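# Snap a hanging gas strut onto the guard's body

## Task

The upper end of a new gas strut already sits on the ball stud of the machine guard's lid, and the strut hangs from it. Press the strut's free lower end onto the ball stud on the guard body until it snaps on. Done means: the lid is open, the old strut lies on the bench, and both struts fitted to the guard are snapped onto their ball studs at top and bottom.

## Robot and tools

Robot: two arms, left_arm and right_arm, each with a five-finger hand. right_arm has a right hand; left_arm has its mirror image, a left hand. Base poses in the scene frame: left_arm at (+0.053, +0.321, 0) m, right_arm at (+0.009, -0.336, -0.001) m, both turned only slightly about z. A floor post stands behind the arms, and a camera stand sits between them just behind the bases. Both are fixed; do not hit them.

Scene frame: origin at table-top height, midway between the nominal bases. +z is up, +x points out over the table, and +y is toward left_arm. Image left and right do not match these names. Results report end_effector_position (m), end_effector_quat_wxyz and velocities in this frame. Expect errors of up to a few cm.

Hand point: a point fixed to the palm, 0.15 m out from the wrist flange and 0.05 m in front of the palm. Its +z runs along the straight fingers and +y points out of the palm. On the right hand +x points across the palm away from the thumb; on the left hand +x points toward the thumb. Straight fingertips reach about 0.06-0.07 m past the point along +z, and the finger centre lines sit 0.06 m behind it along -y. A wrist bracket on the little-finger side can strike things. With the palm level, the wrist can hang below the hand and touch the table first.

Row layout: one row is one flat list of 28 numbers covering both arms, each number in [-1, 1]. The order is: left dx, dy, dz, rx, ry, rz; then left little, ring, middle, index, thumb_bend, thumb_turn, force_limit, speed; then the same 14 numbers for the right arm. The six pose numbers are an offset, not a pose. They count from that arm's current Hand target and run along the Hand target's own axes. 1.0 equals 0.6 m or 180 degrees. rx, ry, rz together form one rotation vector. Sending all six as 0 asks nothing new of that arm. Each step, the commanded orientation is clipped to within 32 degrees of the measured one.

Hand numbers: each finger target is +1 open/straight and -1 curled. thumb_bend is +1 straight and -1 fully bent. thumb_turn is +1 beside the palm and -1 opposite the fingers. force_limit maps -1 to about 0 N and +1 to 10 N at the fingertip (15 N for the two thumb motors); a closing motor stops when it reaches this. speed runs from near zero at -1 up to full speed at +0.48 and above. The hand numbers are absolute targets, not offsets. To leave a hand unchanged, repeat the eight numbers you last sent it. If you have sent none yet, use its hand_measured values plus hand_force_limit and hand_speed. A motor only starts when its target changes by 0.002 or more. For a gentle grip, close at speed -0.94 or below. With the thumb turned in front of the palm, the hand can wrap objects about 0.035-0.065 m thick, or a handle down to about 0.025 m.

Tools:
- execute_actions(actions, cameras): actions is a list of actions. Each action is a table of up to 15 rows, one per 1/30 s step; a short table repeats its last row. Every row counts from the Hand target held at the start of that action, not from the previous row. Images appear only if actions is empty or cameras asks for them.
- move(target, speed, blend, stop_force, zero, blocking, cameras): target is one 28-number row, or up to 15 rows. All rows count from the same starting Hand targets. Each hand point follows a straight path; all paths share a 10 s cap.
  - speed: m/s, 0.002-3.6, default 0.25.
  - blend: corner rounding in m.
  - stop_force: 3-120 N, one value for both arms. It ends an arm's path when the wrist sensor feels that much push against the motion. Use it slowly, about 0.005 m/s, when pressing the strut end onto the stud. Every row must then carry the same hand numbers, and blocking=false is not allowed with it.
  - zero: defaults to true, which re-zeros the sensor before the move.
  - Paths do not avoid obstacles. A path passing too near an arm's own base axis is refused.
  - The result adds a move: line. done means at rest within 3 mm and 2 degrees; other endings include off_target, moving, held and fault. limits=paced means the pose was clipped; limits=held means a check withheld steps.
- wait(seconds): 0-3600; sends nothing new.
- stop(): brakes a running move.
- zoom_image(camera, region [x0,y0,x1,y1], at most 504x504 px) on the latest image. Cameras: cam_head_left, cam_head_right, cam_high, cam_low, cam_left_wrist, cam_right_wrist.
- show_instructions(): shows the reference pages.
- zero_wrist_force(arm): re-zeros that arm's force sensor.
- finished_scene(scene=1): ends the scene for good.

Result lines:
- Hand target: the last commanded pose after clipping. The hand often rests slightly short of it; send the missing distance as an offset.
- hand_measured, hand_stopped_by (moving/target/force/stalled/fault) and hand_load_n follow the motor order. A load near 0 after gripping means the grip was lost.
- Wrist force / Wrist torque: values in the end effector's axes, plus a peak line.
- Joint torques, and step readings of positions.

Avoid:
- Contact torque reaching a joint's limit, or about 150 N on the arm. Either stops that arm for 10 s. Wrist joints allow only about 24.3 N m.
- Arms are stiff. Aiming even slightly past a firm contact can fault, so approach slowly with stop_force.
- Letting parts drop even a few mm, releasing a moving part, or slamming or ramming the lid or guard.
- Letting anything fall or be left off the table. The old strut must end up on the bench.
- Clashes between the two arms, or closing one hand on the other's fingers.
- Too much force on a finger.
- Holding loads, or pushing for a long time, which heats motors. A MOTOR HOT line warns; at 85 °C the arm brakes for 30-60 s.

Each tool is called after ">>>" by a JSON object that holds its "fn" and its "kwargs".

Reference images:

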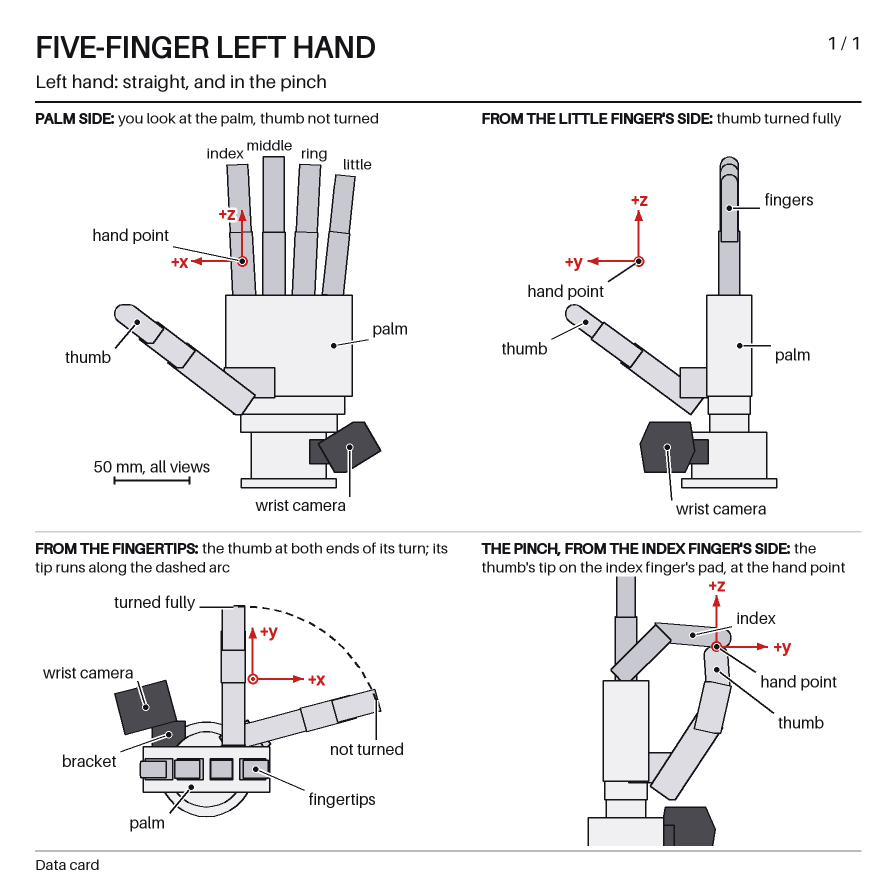

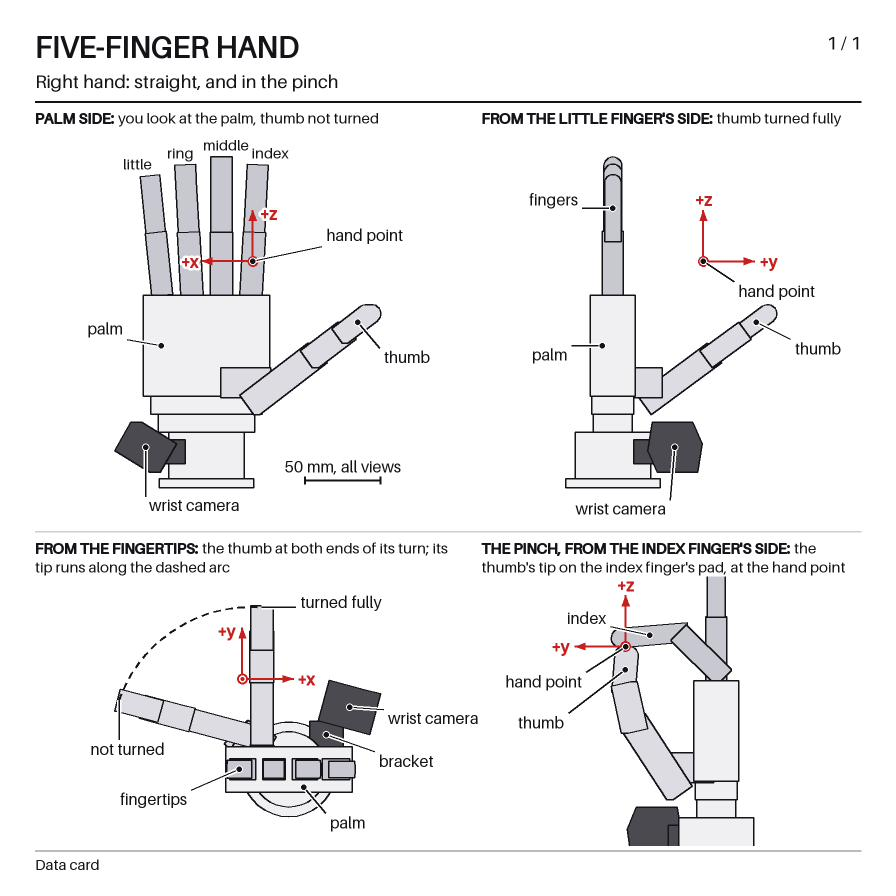

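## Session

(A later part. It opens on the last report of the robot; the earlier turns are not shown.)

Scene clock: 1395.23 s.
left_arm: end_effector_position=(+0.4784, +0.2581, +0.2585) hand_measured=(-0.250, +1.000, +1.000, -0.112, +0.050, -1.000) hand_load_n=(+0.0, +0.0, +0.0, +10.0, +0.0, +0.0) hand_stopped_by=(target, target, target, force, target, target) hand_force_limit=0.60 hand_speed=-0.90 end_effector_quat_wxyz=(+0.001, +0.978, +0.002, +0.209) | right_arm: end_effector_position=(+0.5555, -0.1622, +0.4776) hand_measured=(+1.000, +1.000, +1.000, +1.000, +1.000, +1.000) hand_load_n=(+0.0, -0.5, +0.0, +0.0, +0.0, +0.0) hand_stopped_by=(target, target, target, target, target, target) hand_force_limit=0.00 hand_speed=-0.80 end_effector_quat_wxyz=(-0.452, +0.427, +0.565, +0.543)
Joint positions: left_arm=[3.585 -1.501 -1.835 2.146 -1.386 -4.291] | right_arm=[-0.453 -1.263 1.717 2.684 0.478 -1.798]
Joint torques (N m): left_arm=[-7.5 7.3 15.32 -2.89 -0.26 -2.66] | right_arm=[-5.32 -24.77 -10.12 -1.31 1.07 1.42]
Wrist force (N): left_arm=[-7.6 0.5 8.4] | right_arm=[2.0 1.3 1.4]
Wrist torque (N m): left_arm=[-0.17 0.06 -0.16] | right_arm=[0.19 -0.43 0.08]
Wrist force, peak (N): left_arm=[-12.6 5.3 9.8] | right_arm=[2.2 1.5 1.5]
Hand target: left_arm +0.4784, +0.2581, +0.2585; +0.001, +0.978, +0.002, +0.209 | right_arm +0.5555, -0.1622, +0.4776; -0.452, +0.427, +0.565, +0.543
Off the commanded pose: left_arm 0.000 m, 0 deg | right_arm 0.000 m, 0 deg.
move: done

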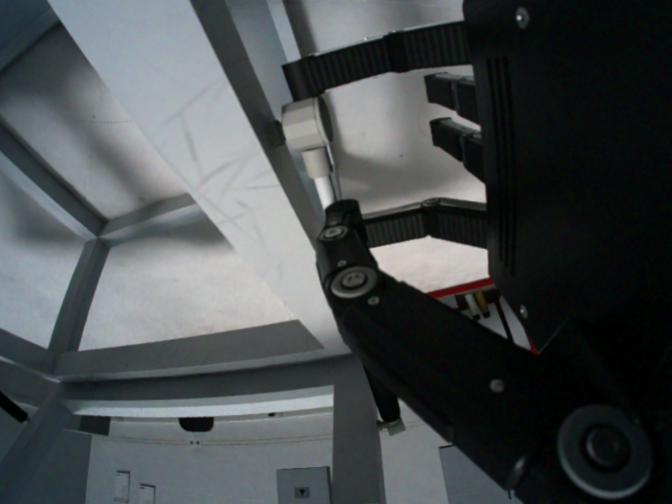

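>>> {"fn": "move", "kwargs": {"target": [0,0,0,0,0,0,-0.25,1,1,-0.05,0.05,-1,0.6,-0.5,0,0,0,0,0,0,1,1,1,1,1,1,0,-0.8], "speed": 0.01}}

>>> {"fn": "move", "kwargs": {"target": [-0.007,0,0,0,0,0,-0.25,1,1,-0.05,0.05,-1,0.6,-0.5,0,0,0,0,0,0,1,1,1,1,1,1,0,-0.8], "speed": 0.01}}

>>> {"fn": "move", "kwargs": {"target": [0,0,0,0,0,0,1,1,1,0.0,0.1,-1,0.6,-0.3,0,0,0,0,0,0,1,1,1,1,1,1,0,-0.8], "speed": 0.01}}

>>> {"fn": "move", "kwargs": {"target": [0,-0.2,0,0,0,0,1,1,1,0.0,0.1,-1,0.6,-0.3,0,0,0,0,0,0,1,1,1,1,1,1,0,-0.8], "speed": 0.08, "stop_force": 8, "cameras": ["cam_left_wrist"]}}

Scene clock: 1398.47 s.
left_arm: end_effector_position=(+0.4784, +0.2581, +0.2585) hand_measured=(-0.250, +1.000, +1.000, -0.050, +0.050, -1.000) hand_load_n=(+0.0, +0.0, +0.0, +0.0, +0.0, +0.0) hand_stopped_by=(target, target, target, target, target, target) hand_force_limit=0.60 hand_speed=-0.50 end_effector_quat_wxyz=(+0.001, +0.978, +0.002, +0.209) | right_arm: end_effector_position=(+0.5555, -0.1622, +0.4776) hand_measured=(+1.000, +1.000, +1.000, +1.000, +1.000, +1.000) hand_load_n=(+0.0, +0.0, +0.0, +0.0, -0.5, +0.0) hand_stopped_by=(target, target, target, target, target, target) hand_force_limit=0.00 hand_speed=-0.80 end_effector_quat_wxyz=(-0.452, +0.427, +0.565, +0.543)
Joint positions: left_arm=[3.585 -1.501 -1.835 2.146 -1.386 -4.291] | right_arm=[-0.453 -1.263 1.717 2.684 0.478 -1.798]
Joint torques (N m): left_arm=[-7.51 7.11 15.25 -1.91 -1.24 -2.59] | right_arm=[-5.67 -25 -9.94 -1.4 1.08 1.41]
Wrist force (N): left_arm=[-6.4 1.2 0.7] | right_arm=[2.1 1.6 1.3]
Wrist torque (N m): left_arm=[0.06 -0.04 -0.12] | right_arm=[0.24 -0.44 0.10]
Wrist force, peak (N): left_arm=[-7.6 0.3 8.5] | right_arm=[2.1 1.6 1.6]
Hand target: left_arm +0.4784, +0.2581, +0.2585; +0.001, +0.978, +0.002, +0.209 | right_arm +0.5555, -0.1622, +0.4776; -0.452, +0.427, +0.565, +0.543
Off the commanded pose: left_arm 0.000 m, 0 deg | right_arm 0.000 m, 0 deg.
move: done

Scene clock: 1399.13 s.
left_arm: end_effector_position=(+0.4745, +0.2581, +0.2567) hand_measured=(-0.250, +1.000, +1.000, -0.050, +0.050, -1.000) hand_load_n=(+0.0, +0.0, +0.0, +0.0, +0.0, +0.0) hand_stopped_by=(target, target, target, target, target, target) hand_force_limit=0.60 hand_speed=-0.50 end_effector_quat_wxyz=(+0.001, +0.978, +0.002, +0.209) | right_arm: end_effector_position=(+0.5555, -0.1622, +0.4776) hand_measured=(+1.000, +1.000, +1.000, +1.000, +1.000, +1.000) hand_load_n=(+0.0, +0.0, +0.0, +0.0, +0.0, +0.0) hand_stopped_by=(target, target, target, target, target, target) hand_force_limit=0.00 hand_speed=-0.80 end_effector_quat_wxyz=(-0.452, +0.427, +0.565, +0.543)
Joint positions: left_arm=[3.592 -1.491 -1.849 2.149 -1.384 -4.285] | right_arm=[-0.453 -1.263 1.717 2.684 0.478 -1.798]
Joint torques (N m): left_arm=[-1.68 12.94 22.4 0.48 2.03 1.13] | right_arm=[-5.13 -25.49 -10.31 -1.28 1.03 1.42]
Wrist force (N): left_arm=[0.8 0.4 1.3] | right_arm=[1.9 1.6 1.5]
Wrist torque (N m): left_arm=[0.00 -0.12 -0.05] | right_arm=[0.22 -0.41 0.09]
Wrist force, peak (N): left_arm=[-6.6 1.3 0.3] | right_arm=[2.1 1.5 1.5]
Hand target: left_arm +0.4745, +0.2581, +0.2567; +0.001, +0.978, +0.002, +0.209 | right_arm +0.5555, -0.1622, +0.4776; -0.452, +0.427, +0.565, +0.543
Off the commanded pose: left_arm 0.000 m, 0 deg | right_arm 0.000 m, 0 deg.
move: done

Scene clock: 1400.07 s.
left_arm: end_effector_position=(+0.4745, +0.2581, +0.2567) hand_measured=(+1.000, +1.000, +1.000, +0.000, +0.100, -1.000) hand_load_n=(+0.0, +0.0, +0.0, +0.0, +0.0, +0.0) hand_stopped_by=(target, target, target, target, target, target) hand_force_limit=0.60 hand_speed=-0.30 end_effector_quat_wxyz=(+0.001, +0.978, +0.002, +0.209) | right_arm: end_effector_position=(+0.5555, -0.1622, +0.4776) hand_measured=(+1.000, +1.000, +1.000, +1.000, +1.000, +1.000) hand_load_n=(+0.0, +0.0, +0.0, +0.0, +0.0, +0.0) hand_stopped_by=(target, target, target, target, target, target) hand_force_limit=0.00 hand_speed=-0.80 end_effector_quat_wxyz=(-0.452, +0.427, +0.565, +0.543)
Joint positions: left_arm=[3.592 -1.492 -1.848 2.149 -1.384 -4.285] | right_arm=[-0.453 -1.263 1.717 2.684 0.478 -1.798]
Joint torques (N m): left_arm=[-8.19 3.78 24.06 -3.63 -1.15 -2] | right_arm=[-5.15 -24.84 -10.31 -1.29 1.06 1.48]
Wrist force (N): left_arm=[0.6 0.3 1.1] | right_arm=[1.8 1.6 1.3]
Wrist torque (N m): left_arm=[-0.01 -0.09 -0.06] | right_arm=[0.24 -0.39 0.08]
Wrist force, peak (N): left_arm=[0.9 0.4 1.4] | right_arm=[2.0 1.7 1.5]
Hand target: left_arm +0.4745, +0.2581, +0.2567; +0.001, +0.978, +0.002, +0.209 | right_arm +0.5555, -0.1622, +0.4776; -0.452, +0.427, +0.565, +0.543
Off the commanded pose: left_arm 0.000 m, 0 deg | right_arm 0.000 m, 0 deg.
move: done

Scene clock: 1402.43 s.
left_arm: end_effector_position=(+0.4741, +0.3781, +0.2563) hand_measured=(+1.000, +1.000, +1.000, +0.000, +0.100, -1.000) hand_load_n=(+0.0, +0.0, +0.0, +0.0, +0.0, +0.0) hand_stopped_by=(target, target, target, target, target, target) hand_force_limit=0.60 hand_speed=-0.30 end_effector_quat_wxyz=(+0.001, +0.978, +0.002, +0.209) | right_arm: end_effector_position=(+0.5555, -0.1622, +0.4776) hand_measured=(+1.000, +1.000, +1.000, +1.000, +1.000, +1.000) hand_load_n=(+0.0, +0.0, +0.0, +0.0, +0.0, +0.0) hand_stopped_by=(target, target, target, target, target, target) hand_force_limit=0.00 hand_speed=-0.80 end_effector_quat_wxyz=(-0.452, +0.427, +0.565, +0.543)
Joint positions: left_arm=[3.948 -1.562 -1.803 2.089 -1.264 -3.938] | right_arm=[-0.453 -1.263 1.717 2.684 0.478 -1.798]
Joint torques (N m): left_arm=[-2.36 29.41 9.75 0.84 -1.87 -0.57] | right_arm=[-5.77 -25.03 -10.15 -1.38 1.11 1.54]
Wrist force (N): left_arm=[1.2 0.2 1.2] | right_arm=[1.8 1.6 1.5]
Wrist torque (N m): left_arm=[-0.05 -0.16 0.07] | right_arm=[0.22 -0.41 0.08]
Wrist force, peak (N): left_arm=[0.7 1.0 1.5] | right_arm=[2.1 1.4 1.5]
Hand target: left_arm +0.4741, +0.3781, +0.2563; +0.001, +0.978, +0.002, +0.209 | right_arm +0.5555, -0.1622, +0.4776; -0.452, +0.427, +0.565, +0.543
Off the commanded pose: left_arm 0.000 m, 0 deg | right_arm 0.000 m, 0 deg.
move: done

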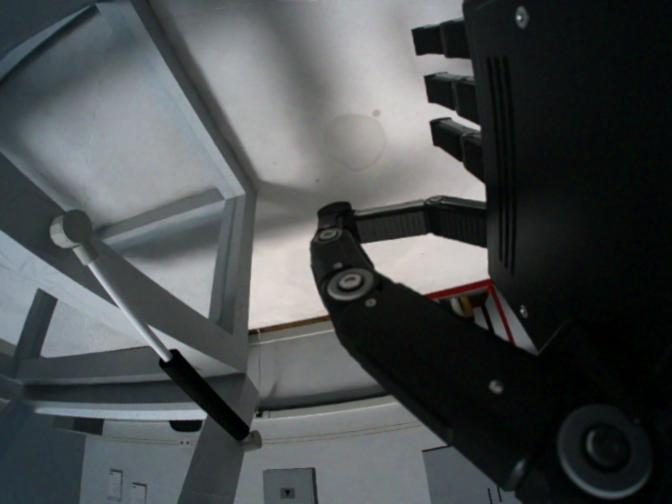

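>>> {"fn": "move", "kwargs": {"target": [0,0,0,0,0,0,1,1,1,0.0,0.1,-1,0.6,-0.3,0,-0.06,0,0,0,0,1,1,1,1,1,1,0,-0.8], "speed": 0.03, "cameras": ["cam_head_left","cam_high"]}}

>>> {"fn": "move", "kwargs": {"target": [0,0,0,0,0,0,1,1,1,0.0,0.1,-1,0.6,-0.3,0,0,-0.2,0,0,0,1,1,1,1,1,1,0,-0.8], "speed": 0.06, "cameras": ["all"]}}

Scene clock: 1406.77 s.
left_arm: end_effector_position=(+0.4741, +0.3781, +0.2563) hand_measured=(+1.000, +1.000, +1.000, +0.000, +0.100, -1.000) hand_load_n=(+0.0, +0.0, -0.5, +0.0, +0.0, +0.0) hand_stopped_by=(target, target, target, target, target, target) hand_force_limit=0.60 hand_speed=-0.30 end_effector_quat_wxyz=(+0.001, +0.978, +0.002, +0.209) | right_arm: end_effector_position=(+0.5204, -0.1639, +0.4694) hand_measured=(+1.000, +1.000, +1.000, +1.000, +1.000, +1.000) hand_load_n=(+0.0, +0.0, +0.0, +0.0, +0.0, +0.0) hand_stopped_by=(target, target, target, target, target, target) hand_force_limit=0.00 hand_speed=-0.80 end_effector_quat_wxyz=(-0.452, +0.426, +0.565, +0.543) end_effector_velocity=(+0.001, +0.000, +0.001) end_effector_angular_velocity=(-0.002, -0.003, -0.002)
Joint positions: left_arm=[3.948 -1.562 -1.803 2.089 -1.264 -3.938] | right_arm=[-0.489 -1.33 1.83 2.639 0.514 -1.798]
Joint velocities: left_arm=[within noise] | right_arm=[0.001 0.001 -0.006 0.001 -0.003 0]
Joint torques (N m): left_arm=[5.37 29.83 10.27 0.88 -1.87 2.12] | right_arm=[4.05 -18.57 -28.79 2.91 -1.28 -2.15]
Wrist force (N): left_arm=[1.0 0.2 1.2] | right_arm=[2.1 1.2 1.5]
Wrist torque (N m): left_arm=[-0.06 -0.14 0.07] | right_arm=[0.17 -0.42 0.09]
Wrist force, peak (N): left_arm=[1.1 0.3 1.5] | right_arm=[2.2 1.5 1.4]
Hand target: left_arm +0.4741, +0.3781, +0.2563; +0.001, +0.978, +0.002, +0.209 | right_arm +0.5205, -0.1638, +0.4694; -0.452, +0.427, +0.565, +0.543
Off the commanded pose: left_arm 0.000 m, 0 deg | right_arm 0.000 m, 0 deg.
move: done

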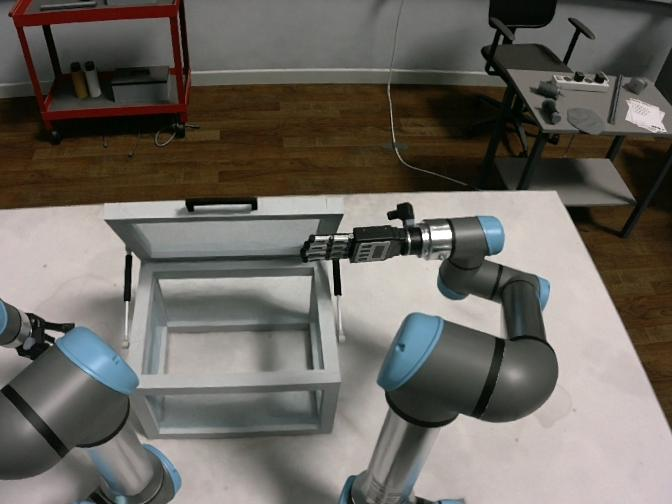

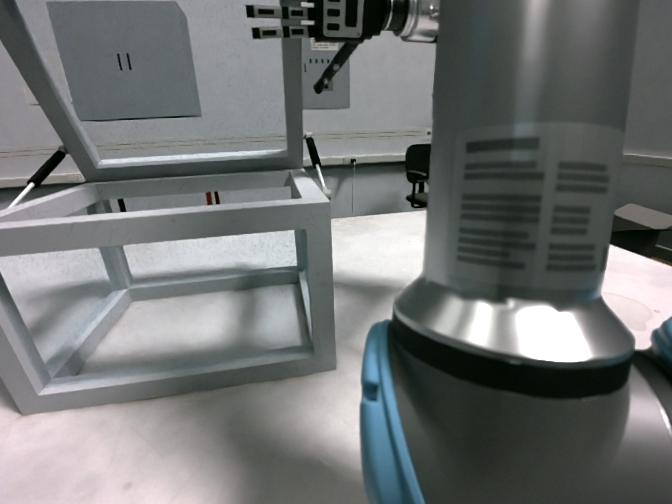

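Scene clock: 1409.07 s.
left_arm: end_effector_position=(+0.4741, +0.3781, +0.2563) hand_measured=(+1.000, +1.000, +1.000, +0.000, +0.100, -1.000) hand_load_n=(+0.0, +0.0, +0.0, +0.0, +0.0, +0.0) hand_stopped_by=(target, target, target, target, target, target) hand_force_limit=0.60 hand_speed=-0.30 end_effector_quat_wxyz=(+0.001, +0.978, +0.002, +0.209) | right_arm: end_effector_position=(+0.5262, -0.2838, +0.4696) hand_measured=(+1.000, +1.000, +1.000, +1.000, +1.000, +1.000) hand_load_n=(+0.0, +0.0, +0.0, +0.0, +0.0, +0.0) hand_stopped_by=(target, target, target, target, target, target) hand_force_limit=0.00 hand_speed=-0.80 end_effector_quat_wxyz=(-0.452, +0.427, +0.565, +0.543) end_effector_velocity=(+0.000, +0.002, +0.000) end_effector_angular_velocity=(+0.001, +0.003, -0.003)
Joint positions: left_arm=[3.948 -1.562 -1.803 2.089 -1.264 -3.938] | right_arm=[-0.699 -1.241 1.71 2.671 0.724 -1.799]
Joint velocities: left_arm=[within noise] | right_arm=[0.003 -0.002 0.004 0 -0.005 0.001]
Joint torques (N m): left_arm=[5.44 29.37 10.05 0.89 -1.83 2.2] | right_arm=[7.14 -37.41 -7.3 0.72 -1.42 -1.61]
Wrist force (N): left_arm=[1.2 0.2 1.3] | right_arm=[2.1 1.1 1.5]
Wrist torque (N m): left_arm=[-0.06 -0.16 0.08] | right_arm=[0.17 -0.43 0.17]
Wrist force, peak (N): left_arm=[1.1 0.4 1.5] | right_arm=[2.2 1.5 1.4]
Hand target: left_arm +0.4741, +0.3781, +0.2563; +0.001, +0.978, +0.002, +0.209 | right_arm +0.5262, -0.2837, +0.4695; -0.452, +0.427, +0.565, +0.543
Off the commanded pose: left_arm 0.000 m, 0 deg | right_arm 0.000 m, 0 deg.
move: done

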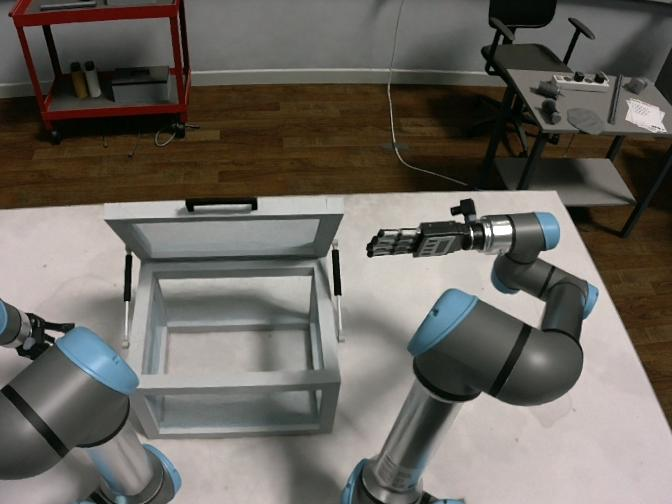

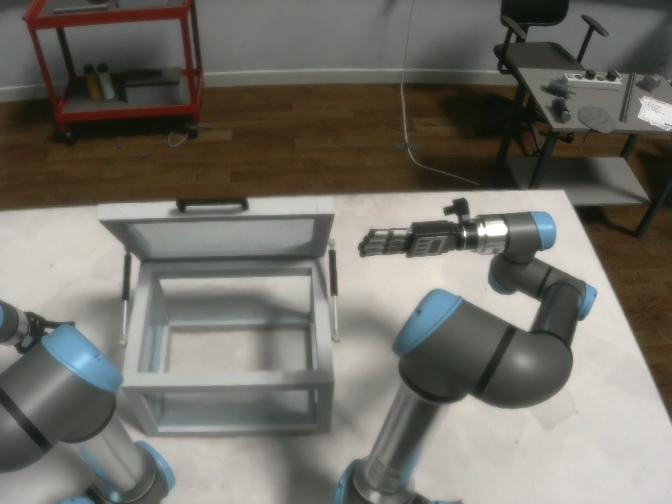

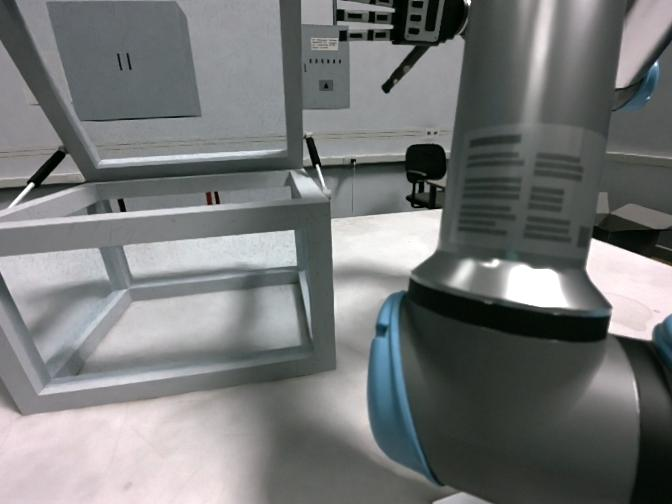

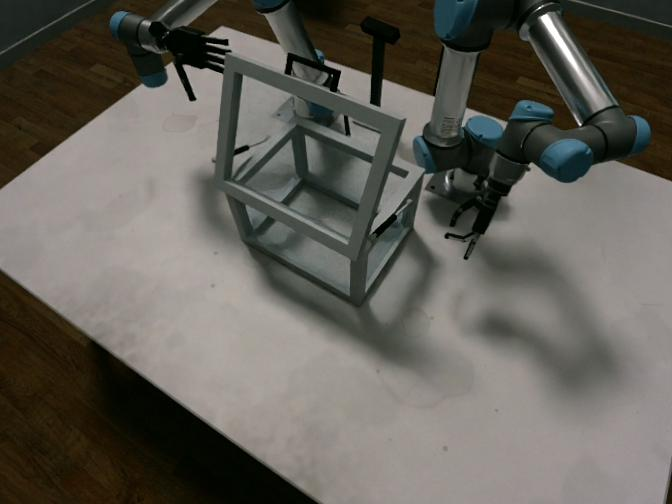

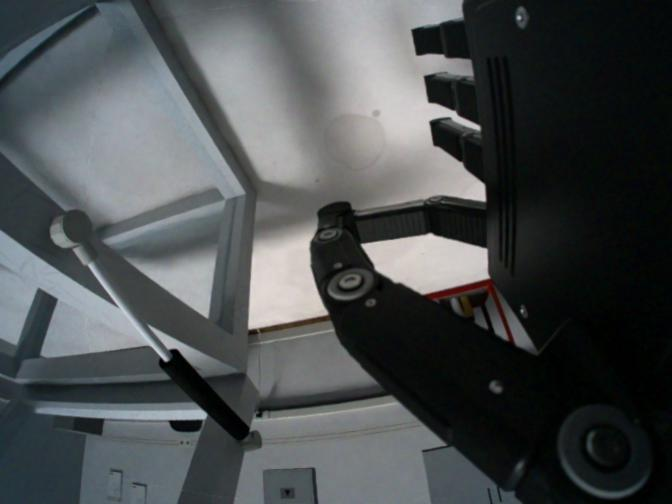

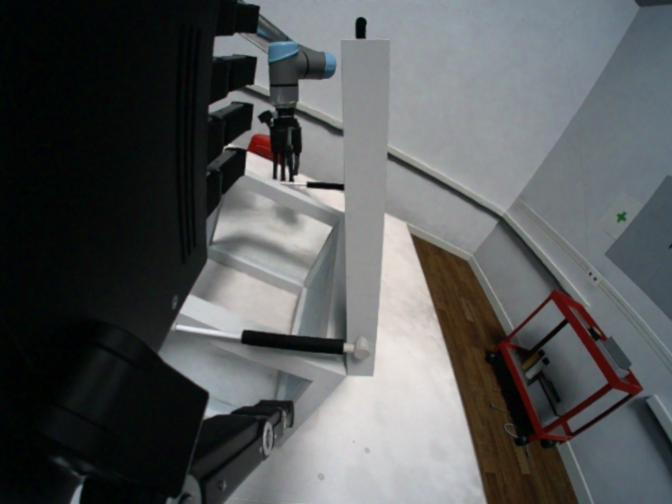

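>>> {"fn": "zoom_image", "kwargs": {"camera": "cam_low", "region": [270, 40, 400, 150]}}

>>> {"fn": "zoom_image", "kwargs": {"camera": "cam_low", "region": [400, 120, 520, 230]}}

>>> {"fn": "zoom_image", "kwargs": {"camera": "cam_right_wrist", "region": [160, 300, 400, 400]}}

Scaled by 3.877.

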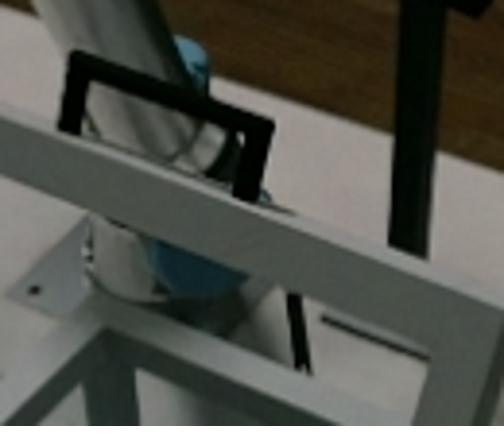

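Scaled by 4.200.

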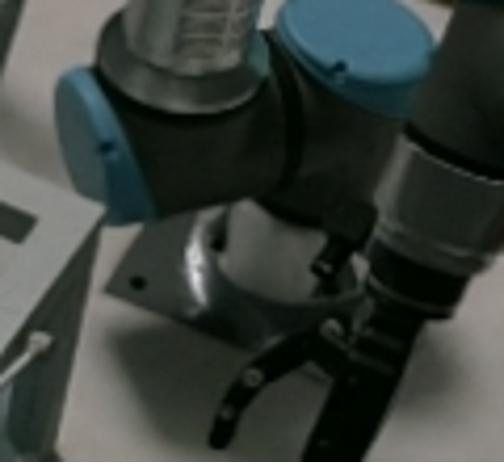

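Scaled by 2.100 from the camera's image (finer frame: 960x720).

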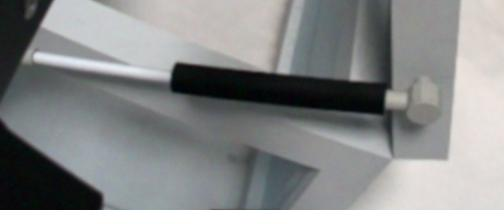

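>>> {"fn": "finished_scene", "kwargs": {}}

The scene is finished: the task was done.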